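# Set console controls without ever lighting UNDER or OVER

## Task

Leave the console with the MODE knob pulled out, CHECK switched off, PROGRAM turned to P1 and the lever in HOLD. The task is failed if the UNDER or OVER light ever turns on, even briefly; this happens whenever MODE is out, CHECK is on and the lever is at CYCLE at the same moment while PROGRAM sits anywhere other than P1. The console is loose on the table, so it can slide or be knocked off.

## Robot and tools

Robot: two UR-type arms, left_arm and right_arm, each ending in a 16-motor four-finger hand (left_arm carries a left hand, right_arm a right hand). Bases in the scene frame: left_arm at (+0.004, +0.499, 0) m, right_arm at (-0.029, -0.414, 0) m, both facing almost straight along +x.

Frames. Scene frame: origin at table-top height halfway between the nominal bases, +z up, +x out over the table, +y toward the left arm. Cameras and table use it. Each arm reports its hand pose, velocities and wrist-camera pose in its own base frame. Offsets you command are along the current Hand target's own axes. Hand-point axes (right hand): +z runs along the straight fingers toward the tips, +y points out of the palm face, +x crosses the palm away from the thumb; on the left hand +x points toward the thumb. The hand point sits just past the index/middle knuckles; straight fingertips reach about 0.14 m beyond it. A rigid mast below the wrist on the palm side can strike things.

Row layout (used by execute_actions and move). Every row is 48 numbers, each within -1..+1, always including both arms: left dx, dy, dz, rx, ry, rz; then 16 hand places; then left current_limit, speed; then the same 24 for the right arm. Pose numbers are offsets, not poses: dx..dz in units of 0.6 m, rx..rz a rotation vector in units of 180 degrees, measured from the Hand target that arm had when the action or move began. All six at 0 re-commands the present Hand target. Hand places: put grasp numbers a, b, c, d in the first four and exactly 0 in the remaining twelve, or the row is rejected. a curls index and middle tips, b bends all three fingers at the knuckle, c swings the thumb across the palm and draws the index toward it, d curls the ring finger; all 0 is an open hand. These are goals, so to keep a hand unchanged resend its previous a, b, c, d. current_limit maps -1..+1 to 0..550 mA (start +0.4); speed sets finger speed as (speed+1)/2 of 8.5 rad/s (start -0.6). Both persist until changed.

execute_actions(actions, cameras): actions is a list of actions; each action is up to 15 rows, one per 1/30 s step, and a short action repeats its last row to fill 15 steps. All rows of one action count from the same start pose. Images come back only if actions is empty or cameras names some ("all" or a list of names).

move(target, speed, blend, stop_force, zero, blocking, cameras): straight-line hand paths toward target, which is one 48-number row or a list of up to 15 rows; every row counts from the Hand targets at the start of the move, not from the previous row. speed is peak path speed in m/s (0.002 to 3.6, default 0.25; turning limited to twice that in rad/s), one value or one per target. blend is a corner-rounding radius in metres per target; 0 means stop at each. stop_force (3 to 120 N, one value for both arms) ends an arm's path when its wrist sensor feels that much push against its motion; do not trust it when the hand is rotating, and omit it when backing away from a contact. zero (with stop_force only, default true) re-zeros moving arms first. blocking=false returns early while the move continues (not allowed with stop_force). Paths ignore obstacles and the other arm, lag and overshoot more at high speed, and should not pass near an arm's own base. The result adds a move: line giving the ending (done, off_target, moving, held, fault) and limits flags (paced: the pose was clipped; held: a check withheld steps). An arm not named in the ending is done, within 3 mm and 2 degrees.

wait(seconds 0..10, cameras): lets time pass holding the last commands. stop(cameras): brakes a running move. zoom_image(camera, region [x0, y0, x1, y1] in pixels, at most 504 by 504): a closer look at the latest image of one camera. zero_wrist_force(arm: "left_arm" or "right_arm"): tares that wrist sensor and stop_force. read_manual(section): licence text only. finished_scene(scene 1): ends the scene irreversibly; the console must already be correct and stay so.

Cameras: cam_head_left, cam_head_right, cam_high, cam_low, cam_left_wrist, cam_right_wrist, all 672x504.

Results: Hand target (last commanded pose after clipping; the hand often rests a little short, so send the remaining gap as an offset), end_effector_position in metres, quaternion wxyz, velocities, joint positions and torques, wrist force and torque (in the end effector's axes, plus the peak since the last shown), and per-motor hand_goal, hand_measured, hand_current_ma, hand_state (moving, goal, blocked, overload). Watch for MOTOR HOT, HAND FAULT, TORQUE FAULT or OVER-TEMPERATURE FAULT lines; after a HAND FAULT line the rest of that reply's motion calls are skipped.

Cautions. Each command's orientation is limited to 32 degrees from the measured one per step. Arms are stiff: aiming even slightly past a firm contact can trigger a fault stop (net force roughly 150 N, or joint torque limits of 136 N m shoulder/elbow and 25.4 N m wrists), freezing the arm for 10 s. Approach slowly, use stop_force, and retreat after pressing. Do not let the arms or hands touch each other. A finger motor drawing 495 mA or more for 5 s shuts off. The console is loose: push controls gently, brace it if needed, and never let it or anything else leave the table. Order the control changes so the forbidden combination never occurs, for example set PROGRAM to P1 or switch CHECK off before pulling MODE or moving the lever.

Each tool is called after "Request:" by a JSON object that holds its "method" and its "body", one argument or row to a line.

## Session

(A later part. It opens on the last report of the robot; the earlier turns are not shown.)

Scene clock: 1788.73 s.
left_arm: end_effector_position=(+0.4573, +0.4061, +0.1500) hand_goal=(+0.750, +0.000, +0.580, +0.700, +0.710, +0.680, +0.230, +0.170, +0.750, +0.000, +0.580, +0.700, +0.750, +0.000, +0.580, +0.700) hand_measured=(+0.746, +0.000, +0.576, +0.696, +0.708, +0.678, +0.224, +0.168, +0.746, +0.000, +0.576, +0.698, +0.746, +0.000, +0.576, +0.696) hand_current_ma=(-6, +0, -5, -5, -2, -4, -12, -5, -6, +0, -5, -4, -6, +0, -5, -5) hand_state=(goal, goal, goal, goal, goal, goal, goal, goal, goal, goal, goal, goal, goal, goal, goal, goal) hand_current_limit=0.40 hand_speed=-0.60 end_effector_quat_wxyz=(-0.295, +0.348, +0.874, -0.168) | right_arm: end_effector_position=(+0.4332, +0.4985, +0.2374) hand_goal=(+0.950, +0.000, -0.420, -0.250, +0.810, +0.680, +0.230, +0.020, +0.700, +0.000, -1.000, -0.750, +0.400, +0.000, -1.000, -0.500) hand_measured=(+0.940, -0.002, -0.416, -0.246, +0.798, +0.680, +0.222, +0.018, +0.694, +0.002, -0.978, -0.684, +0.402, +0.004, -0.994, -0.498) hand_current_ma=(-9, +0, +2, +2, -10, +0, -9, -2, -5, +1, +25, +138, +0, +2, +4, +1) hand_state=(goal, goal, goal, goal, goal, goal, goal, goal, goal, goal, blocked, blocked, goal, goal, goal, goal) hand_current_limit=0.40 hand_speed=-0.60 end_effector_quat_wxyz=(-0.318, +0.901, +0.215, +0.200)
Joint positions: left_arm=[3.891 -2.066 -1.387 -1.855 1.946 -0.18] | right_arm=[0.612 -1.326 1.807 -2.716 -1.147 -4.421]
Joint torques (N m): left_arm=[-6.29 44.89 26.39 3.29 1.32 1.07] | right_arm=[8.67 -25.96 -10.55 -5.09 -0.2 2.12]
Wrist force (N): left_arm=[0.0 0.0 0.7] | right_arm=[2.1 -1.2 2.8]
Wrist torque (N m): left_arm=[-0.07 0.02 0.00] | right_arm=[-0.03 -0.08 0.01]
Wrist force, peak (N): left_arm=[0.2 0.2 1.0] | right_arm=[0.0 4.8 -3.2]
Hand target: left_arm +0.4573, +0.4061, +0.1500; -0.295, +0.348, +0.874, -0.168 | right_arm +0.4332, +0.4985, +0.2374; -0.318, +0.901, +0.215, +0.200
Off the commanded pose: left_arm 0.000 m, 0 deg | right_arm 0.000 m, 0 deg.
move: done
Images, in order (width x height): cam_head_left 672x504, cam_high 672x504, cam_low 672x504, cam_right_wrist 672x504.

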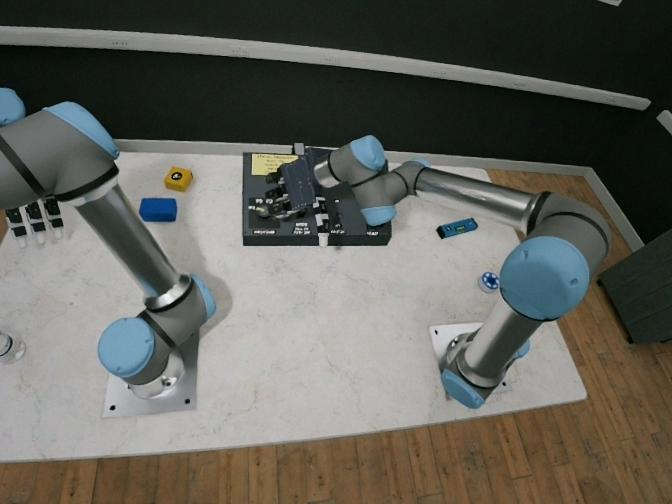

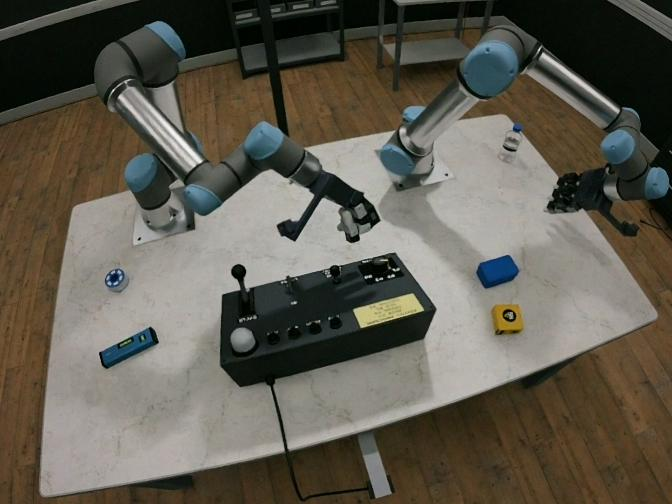

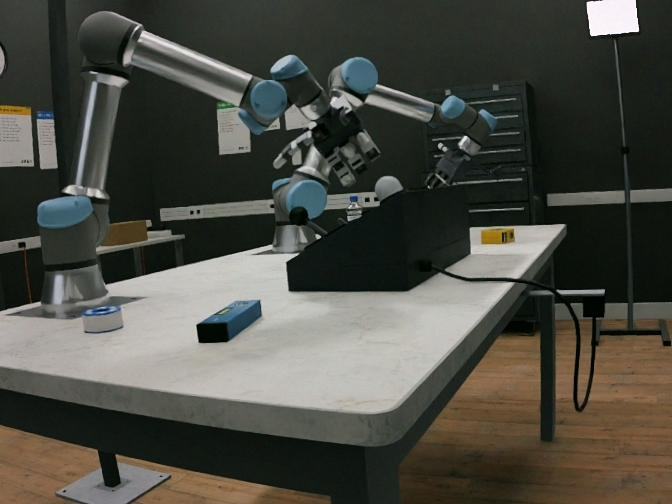

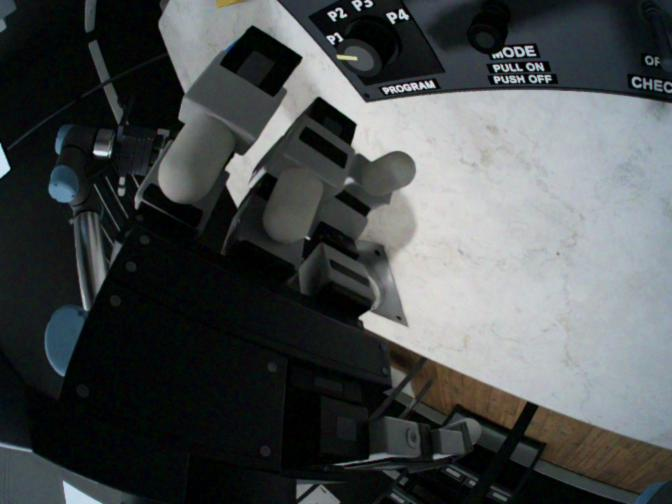

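Request:
{"method": "move", "body": {
  "target": [0,0,0,0,0,0, 0,0,0,0,0,0,0,0,0,0,0,0,0,0,0,0, 0.4,-0.6, -0.0003,0.1338,0.1437,0,0,0, 1,0,0,1,0,0,0,0,0,0,0,0,0,0,0,0, 0.4,-0.6],
  "cameras": [],
  "speed": 0.12,
  "stop_force": 5
}}

Request:
{"method": "move", "body": {
  "target": [0,0,0,0,0,0, 0,0,0,0,0,0,0,0,0,0,0,0,0,0,0,0, 0.4,-0.6, 0,0.025,0.0268,0,0,0, 1,0,0,1,0,0,0,0,0,0,0,0,0,0,0,0, 0.4,-0.6],
  "cameras": ["cam_head_left", "cam_high", "cam_right_wrist"],
  "speed": 0.015,
  "stop_force": 3
}}

Request:
{"method": "zoom_image", "body": {
  "camera": "cam_right_wrist",
  "region": [300, 60, 520, 280]
}}

Request:
{"method": "zoom_image", "body": {
  "camera": "cam_high",
  "region": [280, 200, 430, 320]
}}

Scene clock: 1816.13 s.
left_arm: end_effector_position=(+0.4573, +0.4061, +0.1500) hand_goal=(+0.750, +0.000, +0.580, +0.700, +0.710, +0.680, +0.230, +0.170, +0.750, +0.000, +0.580, +0.700, +0.750, +0.000, +0.580, +0.700) hand_measured=(+0.746, +0.000, +0.576, +0.696, +0.708, +0.678, +0.224, +0.168, +0.746, +0.000, +0.576, +0.698, +0.746, +0.000, +0.576, +0.696) hand_current_ma=(-6, +0, -5, -5, -2, -4, -12, -5, -6, +0, -5, -4, -6, +0, -5, -5) hand_state=(goal, goal, goal, goal, goal, goal, goal, goal, goal, goal, goal, goal, goal, goal, goal, goal) hand_current_limit=0.40 hand_speed=-0.60 end_effector_quat_wxyz=(-0.295, +0.348, +0.874, -0.168) | right_arm: end_effector_position=(+0.4937, +0.4987, +0.1364) hand_goal=(+0.950, +0.000, -0.420, -0.250, +0.810, +0.680, +0.230, +0.020, +0.700, +0.000, -1.000, -0.750, +0.400, +0.000, -1.000, -0.500) hand_measured=(+0.940, -0.002, -0.416, -0.246, +0.798, +0.680, +0.222, +0.018, +0.694, +0.002, -0.978, -0.684, +0.402, +0.004, -0.994, -0.498) hand_current_ma=(-8, +0, +2, +2, -10, +0, -9, -2, -4, +1, +25, +138, +0, +2, +4, +1) hand_state=(goal, goal, goal, goal, goal, goal, goal, goal, goal, goal, blocked, blocked, goal, goal, goal, goal) hand_current_limit=0.40 hand_speed=-0.60 end_effector_quat_wxyz=(-0.318, +0.901, +0.215, +0.200)
Joint positions: left_arm=[3.891 -2.066 -1.387 -1.855 1.946 -0.18] | right_arm=[0.551 -1.11 1.798 -2.9 -1.111 -4.474]
Joint torques (N m): left_arm=[-6.66 43.6 26.99 3.49 1.39 1.04] | right_arm=[-9.61 -32.3 -35.52 -4.79 1.53 -2.23]
Wrist force (N): left_arm=[0.0 -0.1 0.8] | right_arm=[1.7 -1.4 3.0]
Wrist torque (N m): left_arm=[-0.08 0.02 0.01] | right_arm=[-0.07 -0.01 0.09]
Wrist force, peak (N): left_arm=[0.1 0.2 1.1] | right_arm=[1.6 -0.9 3.7]
Hand target: left_arm +0.4573, +0.4061, +0.1500; -0.295, +0.348, +0.874, -0.168 | right_arm +0.4937, +0.4987, +0.1364; -0.318, +0.901, +0.215, +0.200
Off the commanded pose: left_arm 0.000 m, 0 deg | right_arm 0.000 m, 0 deg.
move: done
No camera images: "cameras" was empty.

Scene clock: 1818.10 s.
left_arm: end_effector_position=(+0.4573, +0.4061, +0.1500) hand_goal=(+0.750, +0.000, +0.580, +0.700, +0.710, +0.680, +0.230, +0.170, +0.750, +0.000, +0.580, +0.700, +0.750, +0.000, +0.580, +0.700) hand_measured=(+0.746, +0.000, +0.576, +0.696, +0.708, +0.678, +0.224, +0.168, +0.746, +0.000, +0.576, +0.698, +0.746, +0.000, +0.576, +0.696) hand_current_ma=(-6, +0, -5, -5, -2, -4, -12, -5, -6, +0, -5, -4, -6, +0, -5, -5) hand_state=(goal, goal, goal, goal, goal, goal, goal, goal, goal, goal, goal, goal, goal, goal, goal, goal) hand_current_limit=0.40 hand_speed=-0.60 end_effector_quat_wxyz=(-0.295, +0.348, +0.874, -0.168) | right_arm: end_effector_position=(+0.4993, +0.4987, +0.1271) hand_goal=(+0.950, +0.000, -0.420, -0.250, +0.810, +0.680, +0.230, +0.020, +0.700, +0.000, -1.000, -0.750, +0.400, +0.000, -1.000, -0.500) hand_measured=(+0.950, +0.000, -0.420, -0.246, +0.798, +0.680, +0.222, +0.018, +0.694, +0.002, -0.978, -0.684, +0.402, +0.004, -0.994, -0.498) hand_current_ma=(+0, +0, +0, +2, -10, +0, -9, -2, -4, +1, +25, +138, +0, +2, +4, +1) hand_state=(goal, goal, goal, goal, goal, goal, goal, goal, goal, goal, blocked, blocked, goal, goal, goal, goal) hand_current_limit=0.40 hand_speed=-0.60 end_effector_quat_wxyz=(-0.318, +0.901, +0.215, +0.200)
Joint positions: left_arm=[3.891 -2.066 -1.387 -1.855 1.946 -0.18] | right_arm=[0.546 -1.088 1.793 -2.915 -1.108 -4.478]
Joint torques (N m): left_arm=[-5.86 44.24 25.86 3.46 1.49 1.06] | right_arm=[8.72 -50.41 -5.35 -0.39 -0.86 2.15]
Wrist force (N): left_arm=[-0.1 0.3 0.6] | right_arm=[1.7 -1.6 2.9]
Wrist torque (N m): left_arm=[-0.01 0.02 -0.01] | right_arm=[-0.05 0.03 0.08]
Wrist force, peak (N): left_arm=[-0.1 0.5 0.9] | right_arm=[1.7 -1.7 3.2]
Hand target: left_arm +0.4573, +0.4061, +0.1500; -0.295, +0.348, +0.874, -0.168 | right_arm +0.4993, +0.4987, +0.1271; -0.318, +0.901, +0.215, +0.200 (not the last commanded pose)
Off the commanded pose: left_arm 0.000 m, 0 deg | right_arm 0.011 m, 0 deg.
move: contact (right_arm)
Images, in order (width x height): cam_head_left 672x504, cam_high 672x504, cam_right_wrist 672x504.

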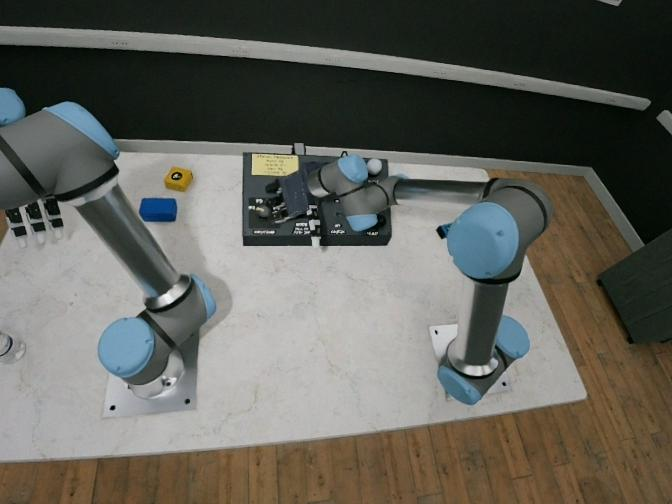

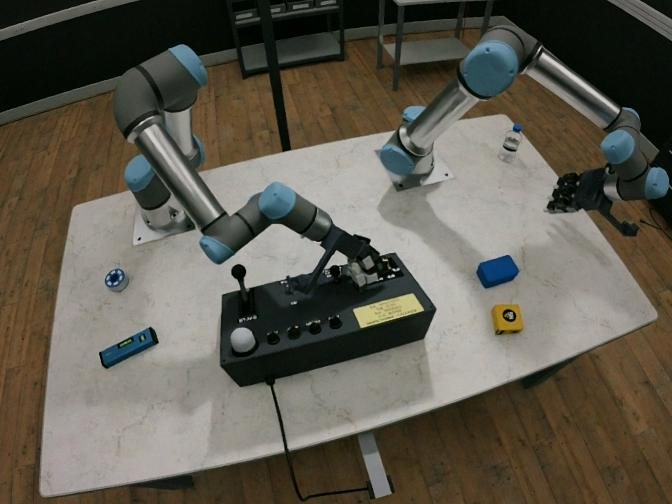

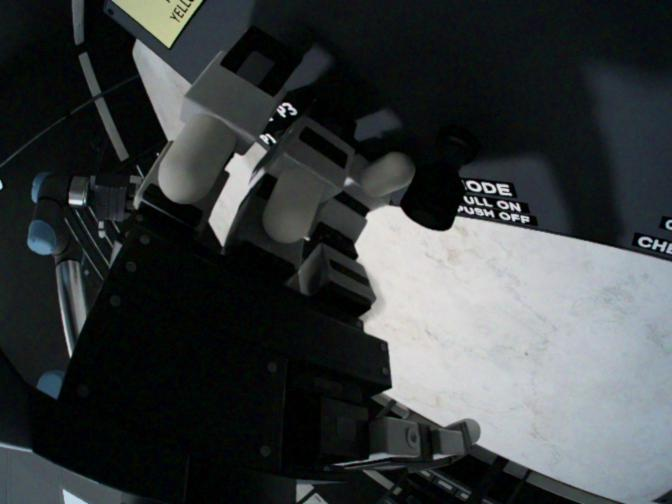

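Scaled by 2.291 from the camera's 672x504 image, which has a finer 960x720 frame.

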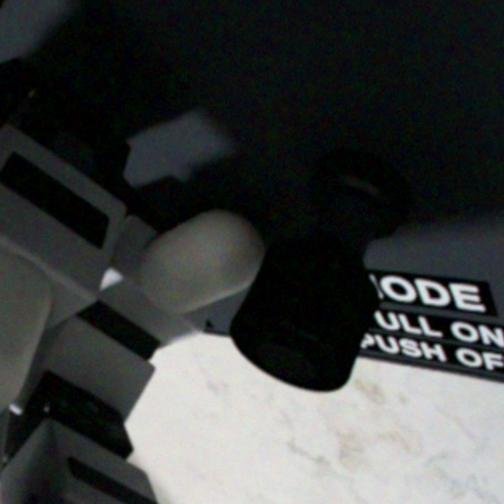

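Scaled by 3.360 from the camera's 672x504 image, which has a finer 960x720 frame.

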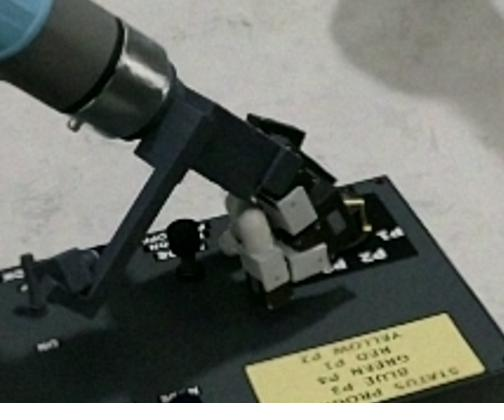

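Request:
{"method": "move", "body": {
  "target": [0,0,0,0,0,0, 0,0,0,0,0,0,0,0,0,0,0,0,0,0,0,0, 0.4,-0.6, 0,0.03,-0.0313,0,0,0, 1,0,0,1,0,0,0,0,0,0,0,0,0,0,0,0, 0.4,-0.6],
  "cameras": ["cam_high", "cam_right_wrist"],
  "speed": 0.02,
  "stop_force": 6
}}

Request:
{"method": "zoom_image", "body": {
  "camera": "cam_right_wrist",
  "region": [300, 60, 520, 280]
}}

Scene clock: 1833.60 s.
left_arm: end_effector_position=(+0.4573, +0.4061, +0.1500) hand_goal=(+0.750, +0.000, +0.580, +0.700, +0.710, +0.680, +0.230, +0.170, +0.750, +0.000, +0.580, +0.700, +0.750, +0.000, +0.580, +0.700) hand_measured=(+0.746, +0.000, +0.576, +0.696, +0.708, +0.678, +0.224, +0.168, +0.746, +0.000, +0.576, +0.698, +0.746, +0.000, +0.576, +0.696) hand_current_ma=(-6, +0, -5, -5, -2, -4, -12, -5, -6, +0, -5, -4, -6, +0, -5, -5) hand_state=(goal, goal, goal, goal, goal, goal, goal, goal, goal, goal, goal, goal, goal, goal, goal, goal) hand_current_limit=0.40 hand_speed=-0.60 end_effector_quat_wxyz=(-0.295, +0.348, +0.874, -0.168) | right_arm: end_effector_position=(+0.5044, +0.4736, +0.1318) hand_goal=(+0.950, +0.000, -0.420, -0.250, +0.810, +0.680, +0.230, +0.020, +0.700, +0.000, -1.000, -0.750, +0.400, +0.000, -1.000, -0.500) hand_measured=(+0.982, +0.000, -0.412, -0.256, +0.798, +0.680, +0.222, +0.018, +0.694, +0.002, -0.978, -0.684, +0.402, +0.004, -0.994, -0.498) hand_current_ma=(+50, +0, +6, -4, -10, +0, -9, -2, -4, +1, +25, +138, +0, +2, +4, +1) hand_state=(blocked, goal, goal, goal, goal, goal, goal, goal, goal, goal, blocked, blocked, goal, goal, goal, goal) hand_current_limit=0.40 hand_speed=-0.60 end_effector_quat_wxyz=(-0.318, +0.901, +0.215, +0.200)
Joint positions: left_arm=[3.891 -2.066 -1.387 -1.855 1.946 -0.18] | right_arm=[0.504 -1.126 1.833 -2.9 -1.083 -4.517]
Joint torques (N m): left_arm=[-7.19 45.05 26.77 3.47 1.26 1.32] | right_arm=[-12.16 -46.51 -6.09 -0.08 0.78 -2.45]
Wrist force (N): left_arm=[0.0 0.1 0.6] | right_arm=[2.4 -6.6 3.3]
Wrist torque (N m): left_arm=[-0.04 0.01 0.01] | right_arm=[-0.07 0.00 0.16]
Wrist force, peak (N): left_arm=[0.2 0.4 1.1] | right_arm=[2.5 -6.7 3.4]
Hand target: left_arm +0.4573, +0.4061, +0.1500; -0.295, +0.348, +0.874, -0.168 | right_arm +0.5044, +0.4736, +0.1318; -0.318, +0.901, +0.215, +0.200
Off the commanded pose: left_arm 0.000 m, 0 deg | right_arm 0.000 m, 0 deg.
move: done
Images, in order (width x height): cam_high 672x504, cam_right_wrist 672x504.

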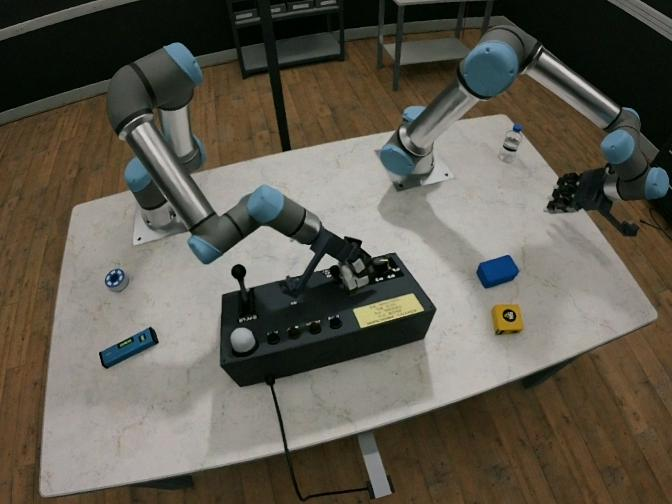

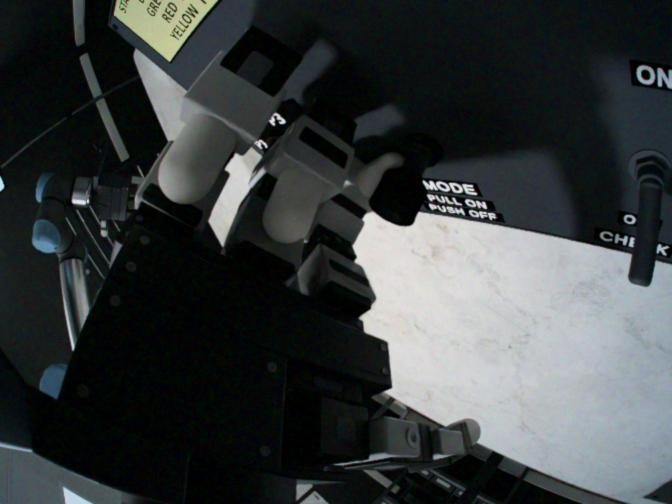

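Scaled by 2.291 from the camera's 672x504 image, which has a finer 960x720 frame.

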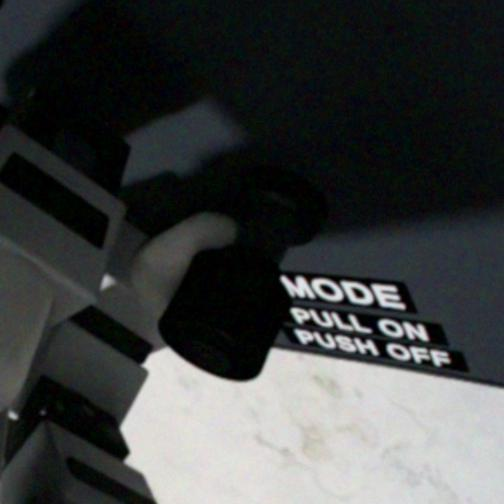

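Request:
{"method": "move", "body": {
  "target": [
    [0,0,0,0,0,0,0,0,0,0,0,0,0,0,0,0,0,0,0,0,0,0,0.4,-0.6,0,0.00366,-0.00341,0,0,0,1,0,0,1,0,0,0,0,0,0,0,0,0,0,0,0,0.78,-0.6],
    [0,0,0,0,0,0,0,0,0,0,0,0,0,0,0,0,0,0,0,0,0,0,0.4,-0.6,0,-0.01567,-0.02424,0,0,0,1,0,0,1,0,0,0,0,0,0,0,0,0,0,0,0,0.78,-0.6]
  ],
  "speed": 0.02,
  "cameras": ["cam_right_wrist","cam_head_left","cam_high"]
}}

Scene clock: 1866.57 s.
left_arm: end_effector_position=(+0.4573, +0.4061, +0.1500) hand_goal=(+0.750, +0.000, +0.580, +0.700, +0.710, +0.680, +0.230, +0.170, +0.750, +0.000, +0.580, +0.700, +0.750, +0.000, +0.580, +0.700) hand_measured=(+0.746, +0.000, +0.576, +0.696, +0.708, +0.678, +0.224, +0.168, +0.746, +0.000, +0.576, +0.698, +0.746, +0.000, +0.576, +0.696) hand_current_ma=(-6, +0, -5, -5, -2, -4, -12, -5, -6, +0, -5, -4, -6, +0, -5, -5) hand_state=(goal, goal, goal, goal, goal, goal, goal, goal, goal, goal, goal, goal, goal, goal, goal, goal) hand_current_limit=0.40 hand_speed=-0.60 end_effector_quat_wxyz=(-0.295, +0.348, +0.874, -0.168) | right_arm: end_effector_position=(+0.4963, +0.4706, +0.1468) hand_goal=(+0.950, +0.000, -0.420, -0.250, +0.810, +0.680, +0.230, +0.020, +0.700, +0.000, -1.000, -0.750, +0.400, +0.000, -1.000, -0.500) hand_measured=(+0.996, +0.000, -0.324, -0.190, +0.798, +0.680, +0.222, +0.018, +0.694, +0.002, -0.978, -0.684, +0.402, +0.004, -0.994, -0.498) hand_current_ma=(+89, +0, +249, +122, -10, +0, -9, -2, -4, +1, +25, +138, +0, +2, +4, +1) hand_state=(blocked, goal, blocked, blocked, goal, goal, goal, goal, goal, goal, blocked, blocked, goal, goal, goal, goal) hand_current_limit=0.78 hand_speed=-0.60 end_effector_quat_wxyz=(-0.318, +0.901, +0.215, +0.200)
Joint positions: left_arm=[3.891 -2.066 -1.387 -1.855 1.946 -0.18] | right_arm=[0.506 -1.164 1.845 -2.874 -1.084 -4.515]
Joint torques (N m): left_arm=[-6.38 44.03 27.61 3.73 1.35 1.22] | right_arm=[7.28 -52.17 -7.19 -0.81 -1.71 1.88]
Wrist force (N): left_arm=[0.0 0.3 0.9] | right_arm=[1.9 -4.5 10.3]
Wrist torque (N m): left_arm=[-0.04 0.02 0.00] | right_arm=[-0.25 0.14 -0.04]
Wrist force, peak (N): left_arm=[0.4 0.3 1.0] | right_arm=[2.4 -13.0 4.6]
Hand target: left_arm +0.4573, +0.4061, +0.1500; -0.295, +0.348, +0.874, -0.168 | right_arm +0.4963, +0.4706, +0.1468; -0.318, +0.901, +0.215, +0.200
Off the commanded pose: left_arm 0.000 m, 0 deg | right_arm 0.000 m, 0 deg.
move: done
Images, in order (width x height): cam_head_left 672x504, cam_high 672x504, cam_right_wrist 672x504.

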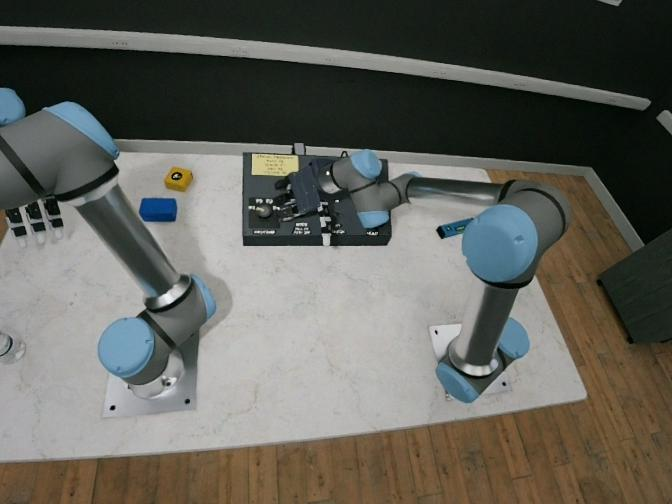

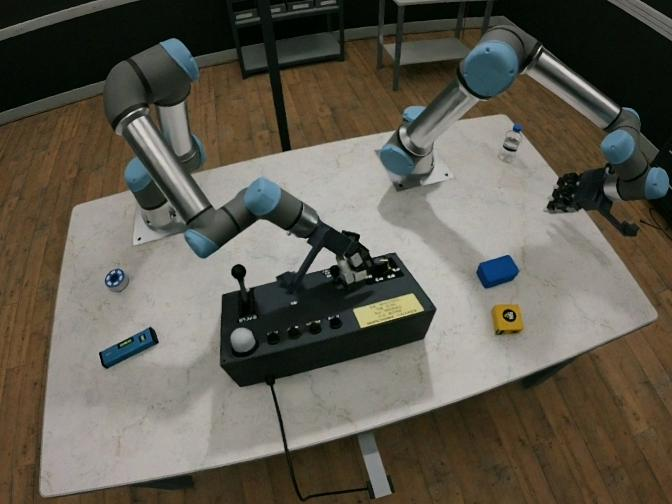

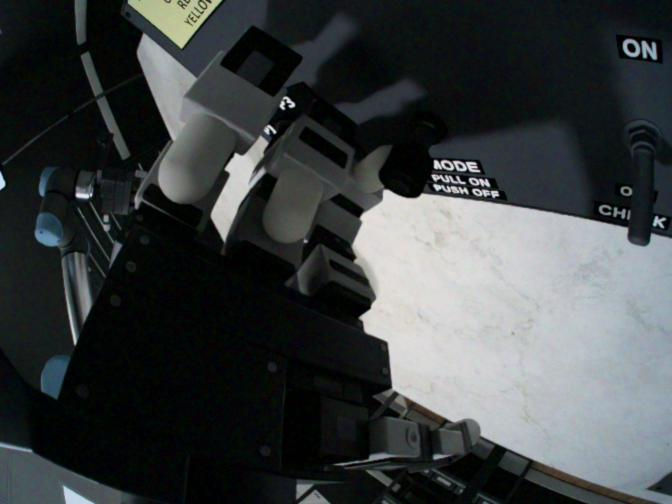

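Request:
{"method": "zoom_image", "body": {
  "camera": "cam_right_wrist",
  "region": [320, 80, 520, 230]
}}

Request:
{"method": "zoom_image", "body": {
  "camera": "cam_head_left",
  "region": [230, 140, 410, 260]
}}

Request:
{"method": "zoom_image", "body": {
  "camera": "cam_high",
  "region": [210, 220, 450, 390]
}}

Scaled by 2.520 from the camera's 672x504 image, which has a finer 960x720 frame.

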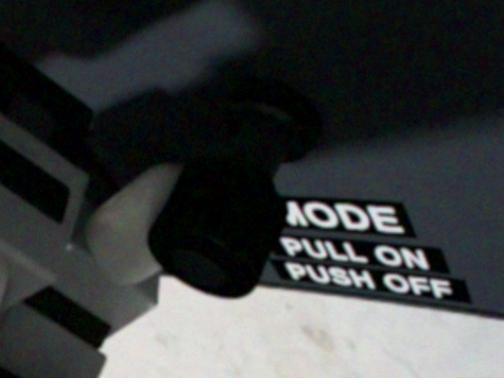

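Scaled by 2.800 from the camera's 672x504 image, which has a finer 960x720 frame.

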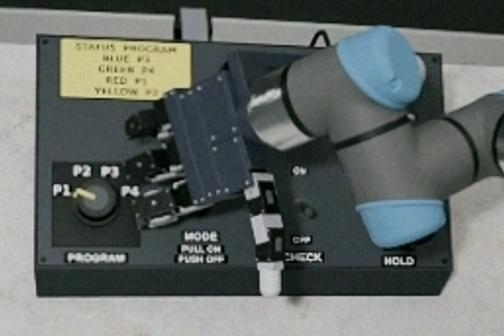

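Scaled by 2.100 from the camera's 672x504 image, which has a finer 960x720 frame.

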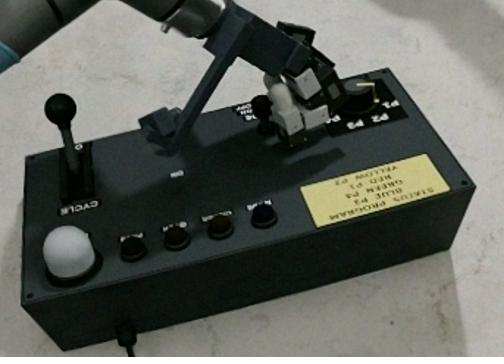

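Request:
{"method": "move", "body": {
  "target": [
    [0,0,0,0,0,0,0,0,0,0,0,0,0,0,0,0,0,0,0,0,0,0,0.4,-0.6,0,-0.03657,0.0341,0,0,0,1,0,0,1,0,0,0,0,0,0,0,0,0,0,0,0,0.4,-0.6],
    [0,0,0,0,0,0,0,0,0,0,0,0,0,0,0,0,0,0,0,0,0,0,0.4,-0.6,0,-0.1502,-0.0878,0,0,0,1,0,0,1,0,0,0,0,0,0,0,0,0,0,0,0,0.4,-0.6],
    [0,0,0,0,0,0,0,0,0,0,0,0,0,0,0,0,0,0,0,0,0,0,0.4,-0.6,-0.1215,-0.2243,-0.129,0.0608,-0.1681,0.4411,1,0,0,1,0,0,0,0,0,0,0,0,0,0,0,0,0.4,-0.6]
  ],
  "speed": [0.04, 0.15, 0.3],
  "blend": [0, 0.02, 0],
  "cameras": ["cam_right_wrist","cam_head_left","cam_high","cam_low"]
}}

Scene clock: 2218.27 s.
left_arm: end_effector_position=(+0.4573, +0.4061, +0.1500) hand_goal=(+0.750, +0.000, +0.580, +0.700, +0.710, +0.680, +0.230, +0.170, +0.750, +0.000, +0.580, +0.700, +0.750, +0.000, +0.580, +0.700) hand_measured=(+0.746, +0.000, +0.576, +0.696, +0.708, +0.678, +0.224, +0.168, +0.746, +0.000, +0.576, +0.698, +0.746, +0.000, +0.576, +0.696) hand_current_ma=(-6, +0, -5, -5, -2, -4, -12, -5, -6, +0, -5, -4, -6, +0, -5, -5) hand_state=(goal, goal, goal, goal, goal, goal, goal, goal, goal, goal, goal, goal, goal, goal, goal, goal) hand_current_limit=0.40 hand_speed=-0.60 end_effector_quat_wxyz=(-0.295, +0.348, +0.874, -0.168) | right_arm: end_effector_position=(+0.3493, +0.4956, +0.2317) hand_goal=(+0.950, +0.000, -0.420, -0.250, +0.810, +0.680, +0.230, +0.020, +0.700, +0.000, -1.000, -0.750, +0.400, +0.000, -1.000, -0.500) hand_measured=(+0.946, +0.000, -0.416, -0.246, +0.802, +0.680, +0.222, +0.018, +0.694, +0.002, -0.978, -0.684, +0.402, +0.002, -0.994, -0.498) hand_current_ma=(-2, +0, +2, +2, -7, +0, -9, -2, -4, +1, +25, +138, +0, +1, +3, +1) hand_state=(goal, goal, goal, goal, goal, goal, goal, goal, goal, goal, blocked, blocked, goal, goal, goal, goal) hand_current_limit=0.40 hand_speed=-0.60 end_effector_quat_wxyz=(-0.386, +0.817, -0.317, -0.289)
Joint positions: left_arm=[3.891 -2.066 -1.387 -1.855 1.946 -0.18] | right_arm=[0.396 -1.228 1.779 -2.314 -0.577 -3.472]
Joint torques (N m): left_arm=[-6.9 43.45 25.13 3.67 0.96 1.16] | right_arm=[-9.37 -30.75 -10.13 -4.53 2.64 2.3]
Wrist force (N): left_arm=[0.0 0.3 0.9] | right_arm=[-2.7 -2.3 3.8]
Wrist torque (N m): left_arm=[-0.04 0.02 0.00] | right_arm=[-0.33 -0.32 -0.24]
Wrist force, peak (N): left_arm=[0.0 0.2 1.1] | right_arm=[2.3 -4.7 10.4]
Hand target: left_arm +0.4573, +0.4061, +0.1500; -0.295, +0.348, +0.874, -0.168 | right_arm +0.3493, +0.4956, +0.2317; -0.386, +0.817, -0.317, -0.289
Off the commanded pose: left_arm 0.000 m, 0 deg | right_arm 0.000 m, 0 deg.
move: done
Images, in order (width x height): cam_head_left 672x504, cam_high 672x504, cam_low 672x504, cam_right_wrist 672x504.

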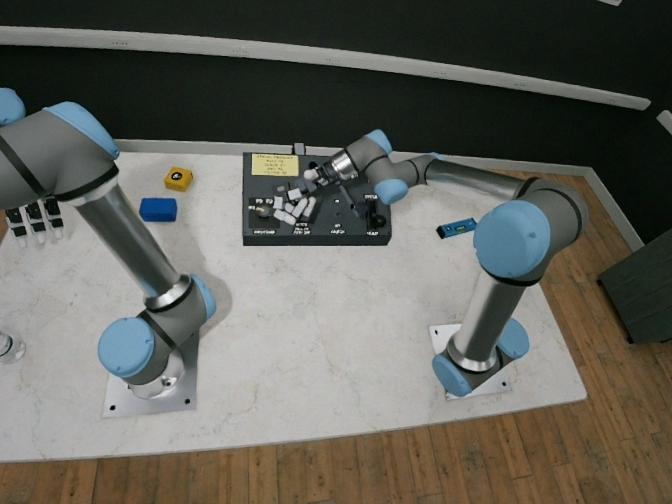

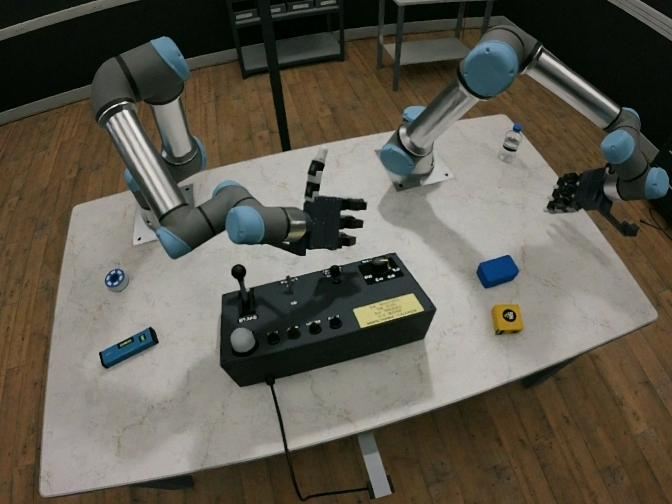

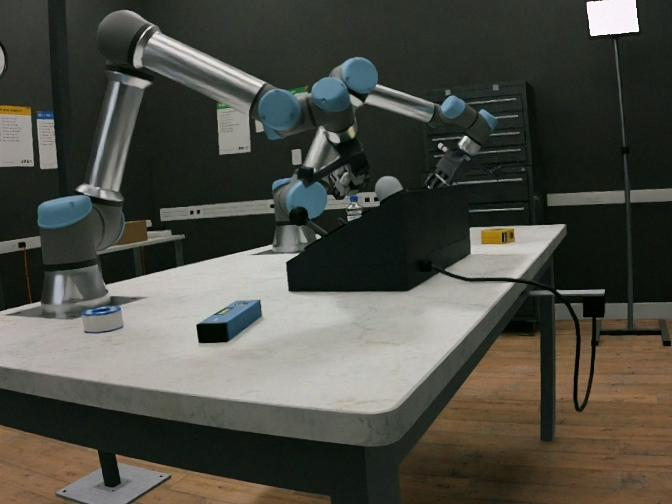

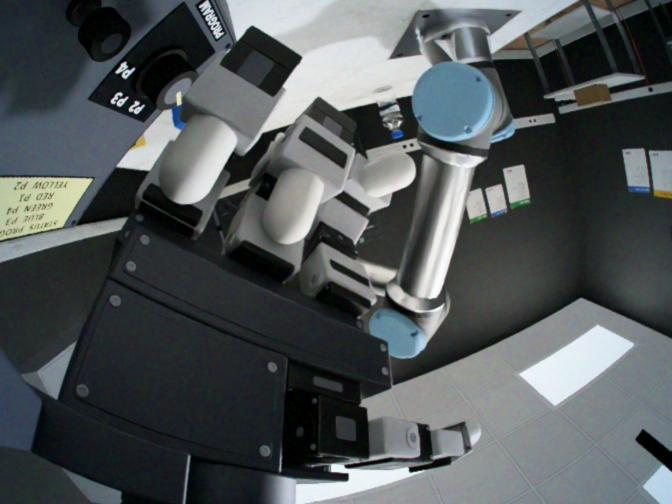

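Request:
{"method": "move", "body": {
  "target": [
    [0,0,0,0,0,0,0,0,0,0,0,0,0,0,0,0,0,0,0,0,0,0,0.4,-0.6,0,0,0,0,0,0,1,0,0,0.5,0,0,0,0,0,0,0,0,0,0,0,0,0.4,-0.6],
    [0,0,0,0,0,0,0,0,0,0,0,0,0,0,0,0,0,0,0,0,0,0,0.4,-0.6,0.0783,0,0.0285,0,0,0,1,0,0,0.5,0,0,0,0,0,0,0,0,0,0,0,0,0.4,-0.6]
  ],
  "speed": 0.08,
  "stop_force": 5,
  "cameras": ["cam_right_wrist","cam_head_left"]
}}

Request:
{"method": "zoom_image", "body": {
  "camera": "cam_head_left",
  "region": [230, 140, 410, 260]
}}

Request:
{"method": "zoom_image", "body": {
  "camera": "cam_right_wrist",
  "region": [0, 0, 320, 240]
}}

Scene clock: 2235.47 s.
left_arm: end_effector_position=(+0.4573, +0.4061, +0.1500) hand_goal=(+0.750, +0.000, +0.580, +0.700, +0.710, +0.680, +0.230, +0.170, +0.750, +0.000, +0.580, +0.700, +0.750, +0.000, +0.580, +0.700) hand_measured=(+0.746, +0.000, +0.576, +0.696, +0.708, +0.678, +0.224, +0.168, +0.746, +0.000, +0.576, +0.698, +0.746, +0.000, +0.576, +0.696) hand_current_ma=(-6, +0, -5, -5, -2, -4, -12, -5, -6, +0, -5, -4, -6, +0, -5, -5) hand_state=(goal, goal, goal, goal, goal, goal, goal, goal, goal, goal, goal, goal, goal, goal, goal, goal) hand_current_limit=0.40 hand_speed=-0.60 end_effector_quat_wxyz=(-0.295, +0.348, +0.874, -0.168) | right_arm: end_effector_position=(+0.3752, +0.4957, +0.1889) hand_goal=(+0.900, +0.000, -0.370, -0.250, +0.810, +0.680, +0.230, +0.020, +0.600, +0.000, -1.000, -0.750, +0.626, +0.000, -0.220, +0.050) hand_measured=(+0.898, +0.000, -0.372, -0.246, +0.802, +0.680, +0.222, +0.018, +0.600, +0.002, -0.978, -0.684, +0.620, +0.000, -0.222, +0.048) hand_current_ma=(+0, +0, -1, +2, -6, +0, -8, -2, +0, +1, +25, +138, -5, +0, -1, -1) hand_state=(goal, goal, goal, goal, goal, goal, goal, goal, goal, goal, blocked, blocked, goal, goal, goal, goal) hand_current_limit=0.40 hand_speed=-0.60 end_effector_quat_wxyz=(-0.386, +0.817, -0.317, -0.289)
Joint positions: left_arm=[3.891 -2.066 -1.387 -1.855 1.946 -0.18] | right_arm=[0.38 -1.132 1.759 -2.365 -0.574 -3.502]
Joint torques (N m): left_arm=[-6.94 43.81 25.96 3.97 1.53 1.31] | right_arm=[-9.99 -31.88 -37.08 -4.46 2.54 -2.09]
Wrist force (N): left_arm=[0.0 0.3 0.9] | right_arm=[-3.1 -2.3 3.3]
Wrist torque (N m): left_arm=[-0.05 0.02 0.00] | right_arm=[-0.30 -0.25 -0.08]
Wrist force, peak (N): left_arm=[0.2 0.3 1.1] | right_arm=[-2.9 -2.6 3.9]
Hand target: left_arm +0.4573, +0.4061, +0.1500; -0.295, +0.348, +0.874, -0.168 | right_arm +0.3752, +0.4957, +0.1889; -0.386, +0.817, -0.317, -0.289
Off the commanded pose: left_arm 0.000 m, 0 deg | right_arm 0.000 m, 0 deg.
move: done
Images, in order (width x height): cam_head_left 672x504, cam_right_wrist 672x504.

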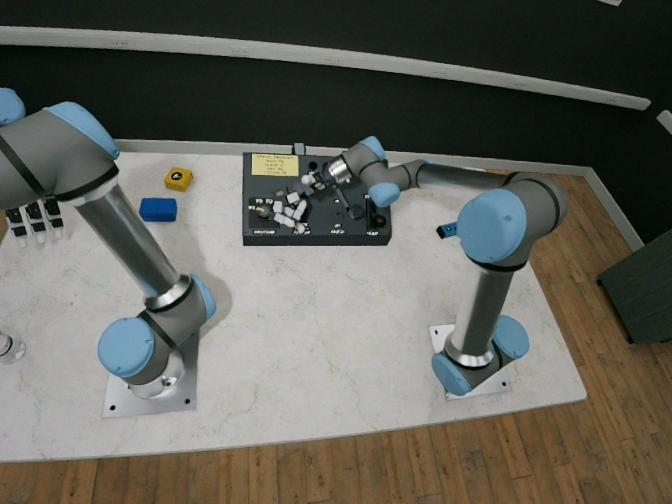

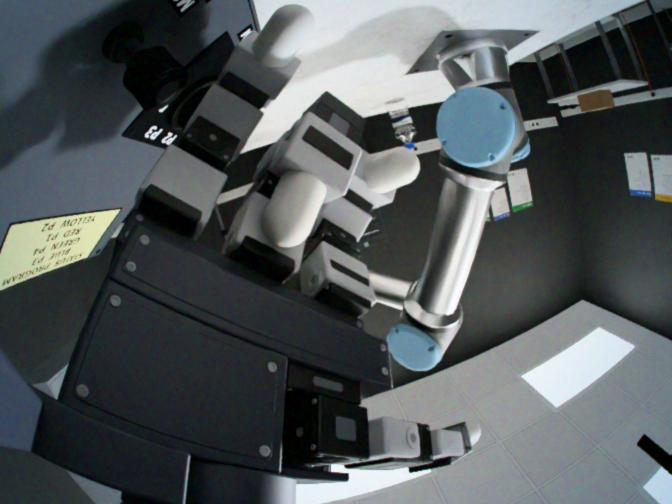

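Scaled by 2.800 from the camera's 672x504 image, which has a finer 960x720 frame.

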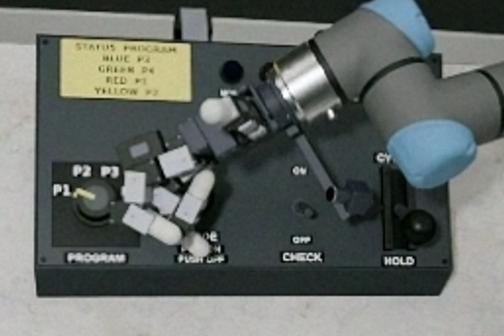

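Scaled by 1.575 from the camera's 672x504 image, which has a finer 960x720 frame.

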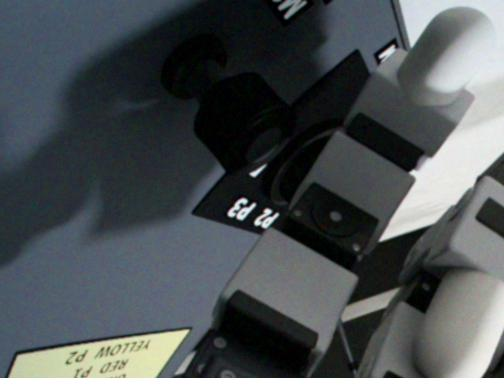

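Request:
{"method": "move", "body": {
  "target": [0,0,0,0,0,0,0,0,0,0,0,0,0,0,0,0,0,0,0,0,0,0,0.4,-0.6,0.047,0,0.0171,0,0,0,1,0,0,0.5,0,0,0,0,0,0,0,0,0,0,0,0,0.4,-0.6],
  "speed": 0.03,
  "stop_force": 4,
  "cameras": ["cam_right_wrist","cam_head_left"]
}}

Request:
{"method": "zoom_image", "body": {
  "camera": "cam_right_wrist",
  "region": [0, 0, 320, 240]
}}

Request:
{"method": "zoom_image", "body": {
  "camera": "cam_head_left",
  "region": [230, 160, 350, 250]
}}

Scene clock: 2246.00 s.
left_arm: end_effector_position=(+0.4573, +0.4061, +0.1500) hand_goal=(+0.750, +0.000, +0.580, +0.700, +0.710, +0.680, +0.230, +0.170, +0.750, +0.000, +0.580, +0.700, +0.750, +0.000, +0.580, +0.700) hand_measured=(+0.746, +0.000, +0.576, +0.696, +0.708, +0.678, +0.224, +0.168, +0.746, +0.000, +0.576, +0.698, +0.746, +0.000, +0.576, +0.696) hand_current_ma=(-6, +0, -5, -5, -2, -4, -12, -5, -6, +0, -5, -4, -6, +0, -5, -5) hand_state=(goal, goal, goal, goal, goal, goal, goal, goal, goal, goal, goal, goal, goal, goal, goal, goal) hand_current_limit=0.40 hand_speed=-0.60 end_effector_quat_wxyz=(-0.295, +0.348, +0.874, -0.168) | right_arm: end_effector_position=(+0.3907, +0.4957, +0.1632) hand_goal=(+0.900, +0.000, -0.370, -0.250, +0.810, +0.680, +0.230, +0.020, +0.600, +0.000, -1.000, -0.750, +0.626, +0.000, -0.220, +0.050) hand_measured=(+0.898, +0.000, -0.372, -0.246, +0.802, +0.680, +0.222, +0.018, +0.600, +0.002, -0.978, -0.684, +0.620, +0.000, -0.222, +0.048) hand_current_ma=(+0, +0, -1, +2, -6, +0, -8, -2, +0, +1, +25, +138, -5, +0, -1, -1) hand_state=(goal, goal, goal, goal, goal, goal, goal, goal, goal, goal, blocked, blocked, goal, goal, goal, goal) hand_current_limit=0.40 hand_speed=-0.60 end_effector_quat_wxyz=(-0.386, +0.817, -0.317, -0.289)
Joint positions: left_arm=[3.891 -2.066 -1.387 -1.855 1.946 -0.18] | right_arm=[0.37 -1.072 1.74 -2.392 -0.572 -3.519]
Joint torques (N m): left_arm=[-6.86 44.12 26.02 3.65 1.21 1.07] | right_arm=[-10.64 -34.47 -34.67 -4.73 2.61 -2.4]
Wrist force (N): left_arm=[0.1 0.2 1.0] | right_arm=[-3.2 -2.5 3.4]
Wrist torque (N m): left_arm=[-0.05 0.01 0.00] | right_arm=[-0.31 -0.26 -0.10]
Wrist force, peak (N): left_arm=[0.1 0.5 1.0] | right_arm=[-3.5 -2.6 3.5]
Hand target: left_arm +0.4573, +0.4061, +0.1500; -0.295, +0.348, +0.874, -0.168 | right_arm +0.3907, +0.4957, +0.1632; -0.386, +0.817, -0.317, -0.289
Off the commanded pose: left_arm 0.000 m, 0 deg | right_arm 0.000 m, 0 deg.
move: done
Images, in order (width x height): cam_head_left 672x504, cam_right_wrist 672x504.

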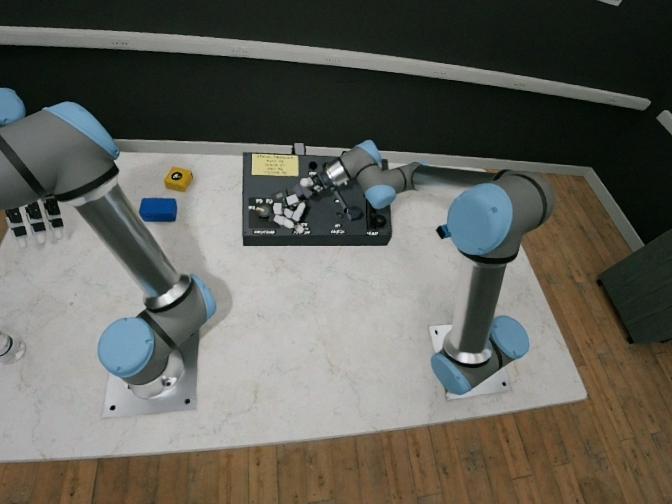

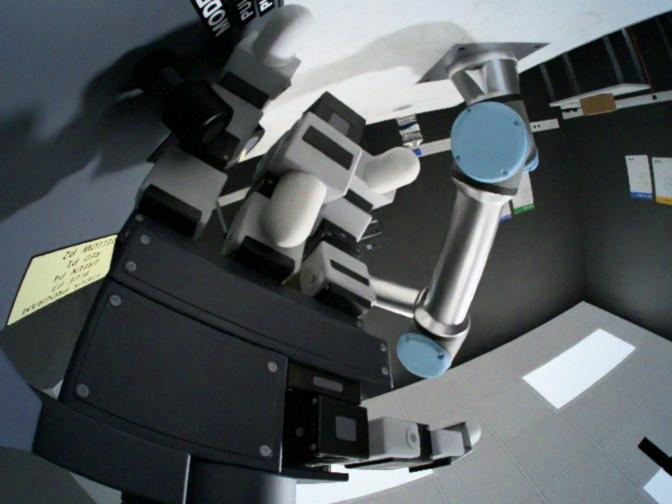

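Scaled by 1.575 from the camera's 672x504 image, which has a finer 960x720 frame.

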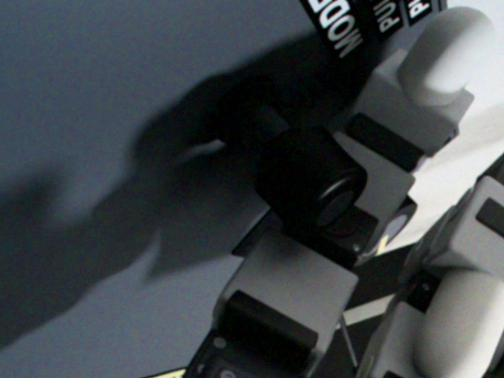

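Scaled by 4.200 from the camera's 672x504 image, which has a finer 960x720 frame.

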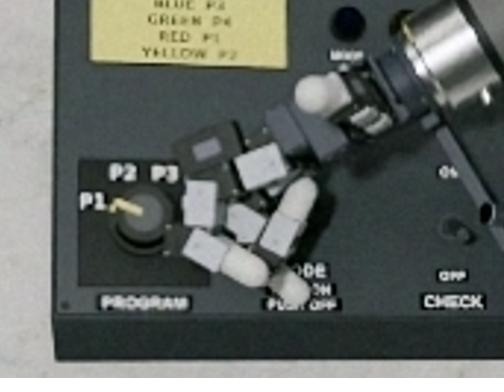

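Request:
{"method": "move", "body": {
  "target": [0,0,0,0,0,0,0,0,0,0,0,0,0,0,0,0,0,0,0,0,0,0,0.4,-0.6,0,0,0,0,0,0,1,0,0,1,0,0,0,0,0,0,0,0,0,0,0,0,0.0,-0.85],
  "speed": 0.03,
  "cameras": ["cam_right_wrist","cam_head_left"]
}}

Request:
{"method": "zoom_image", "body": {
  "camera": "cam_right_wrist",
  "region": [0, 0, 320, 240]
}}

Scene clock: 2252.80 s.
left_arm: end_effector_position=(+0.4573, +0.4061, +0.1500) hand_goal=(+0.750, +0.000, +0.580, +0.700, +0.710, +0.680, +0.230, +0.170, +0.750, +0.000, +0.580, +0.700, +0.750, +0.000, +0.580, +0.700) hand_measured=(+0.746, +0.000, +0.576, +0.696, +0.708, +0.678, +0.224, +0.168, +0.746, +0.000, +0.576, +0.698, +0.746, +0.000, +0.576, +0.696) hand_current_ma=(-6, +0, -5, -5, -2, -4, -12, -5, -6, +0, -5, -4, -6, +0, -5, -5) hand_state=(goal, goal, goal, goal, goal, goal, goal, goal, goal, goal, goal, goal, goal, goal, goal, goal) hand_current_limit=0.40 hand_speed=-0.60 end_effector_quat_wxyz=(-0.295, +0.348, +0.874, -0.168) | right_arm: end_effector_position=(+0.3907, +0.4957, +0.1632) hand_goal=(+0.950, +0.000, -0.420, -0.250, +0.810, +0.680, +0.230, +0.020, +0.700, +0.000, -1.000, -0.750, +0.400, +0.000, -1.000, -0.500) hand_measured=(+0.940, +0.000, -0.416, -0.246, +0.802, +0.680, +0.222, +0.018, +0.694, +0.002, -0.978, -0.684, +0.458, +0.004, -0.644, -0.394) hand_current_ma=(-8, +0, +2, +2, -6, +0, -8, -2, -4, +1, +25, +138, +125, +2, +275, +275) hand_state=(goal, goal, goal, goal, goal, goal, goal, goal, goal, goal, blocked, blocked, blocked, goal, blocked, blocked) hand_current_limit=0.00 hand_speed=-0.85 end_effector_quat_wxyz=(-0.386, +0.817, -0.317, -0.289)
Joint positions: left_arm=[3.891 -2.066 -1.387 -1.855 1.946 -0.18] | right_arm=[0.37 -1.072 1.74 -2.392 -0.572 -3.519]
Joint torques (N m): left_arm=[-7.41 43.68 26.87 3.61 1.51 1.21] | right_arm=[-9.26 -36.95 -30.86 -2.26 0.27 -1.12]
Wrist force (N): left_arm=[0.1 0.1 0.8] | right_arm=[-3.4 -3.9 8.9]
Wrist torque (N m): left_arm=[-0.05 0.00 0.01] | right_arm=[-0.62 -0.69 -0.26]
Wrist force, peak (N): left_arm=[0.2 0.4 1.1] | right_arm=[-3.0 -6.9 7.3]
Hand target: left_arm +0.4573, +0.4061, +0.1500; -0.295, +0.348, +0.874, -0.168 | right_arm +0.3907, +0.4957, +0.1632; -0.386, +0.817, -0.317, -0.289
Off the commanded pose: left_arm 0.000 m, 0 deg | right_arm 0.000 m, 0 deg.
move: done
Images, in order (width x height): cam_head_left 672x504, cam_right_wrist 672x504.

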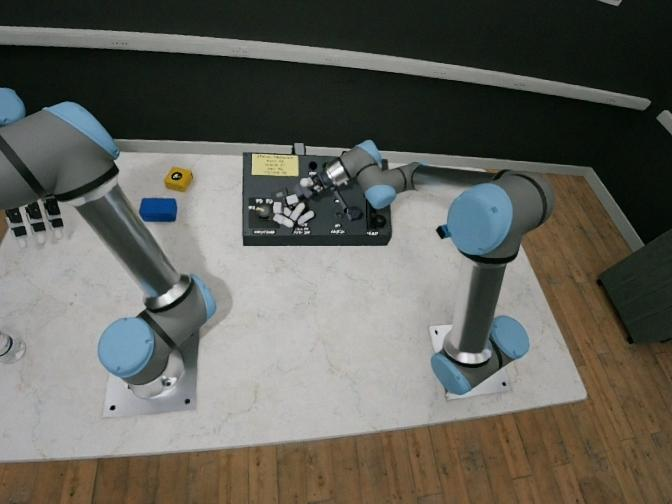

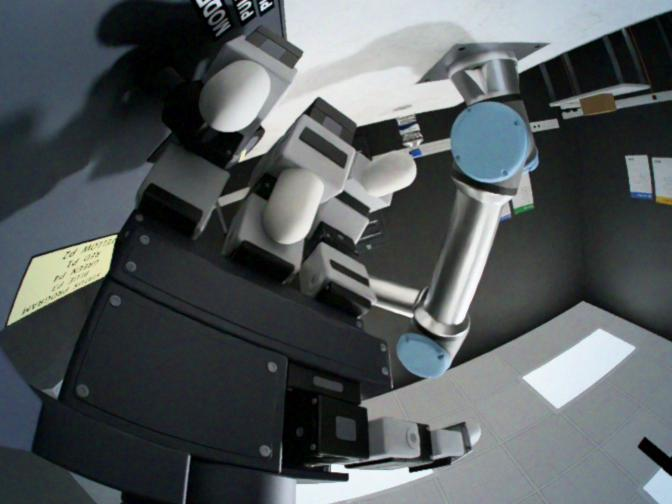

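Scaled by 1.575 from the camera's 672x504 image, which has a finer 960x720 frame.

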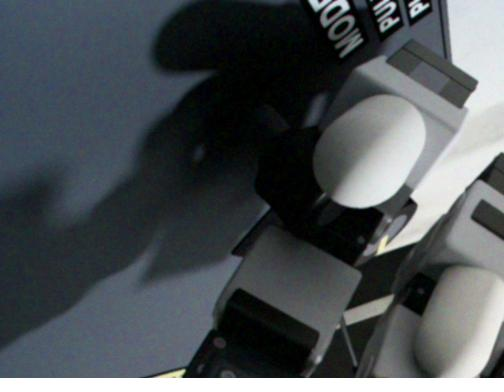

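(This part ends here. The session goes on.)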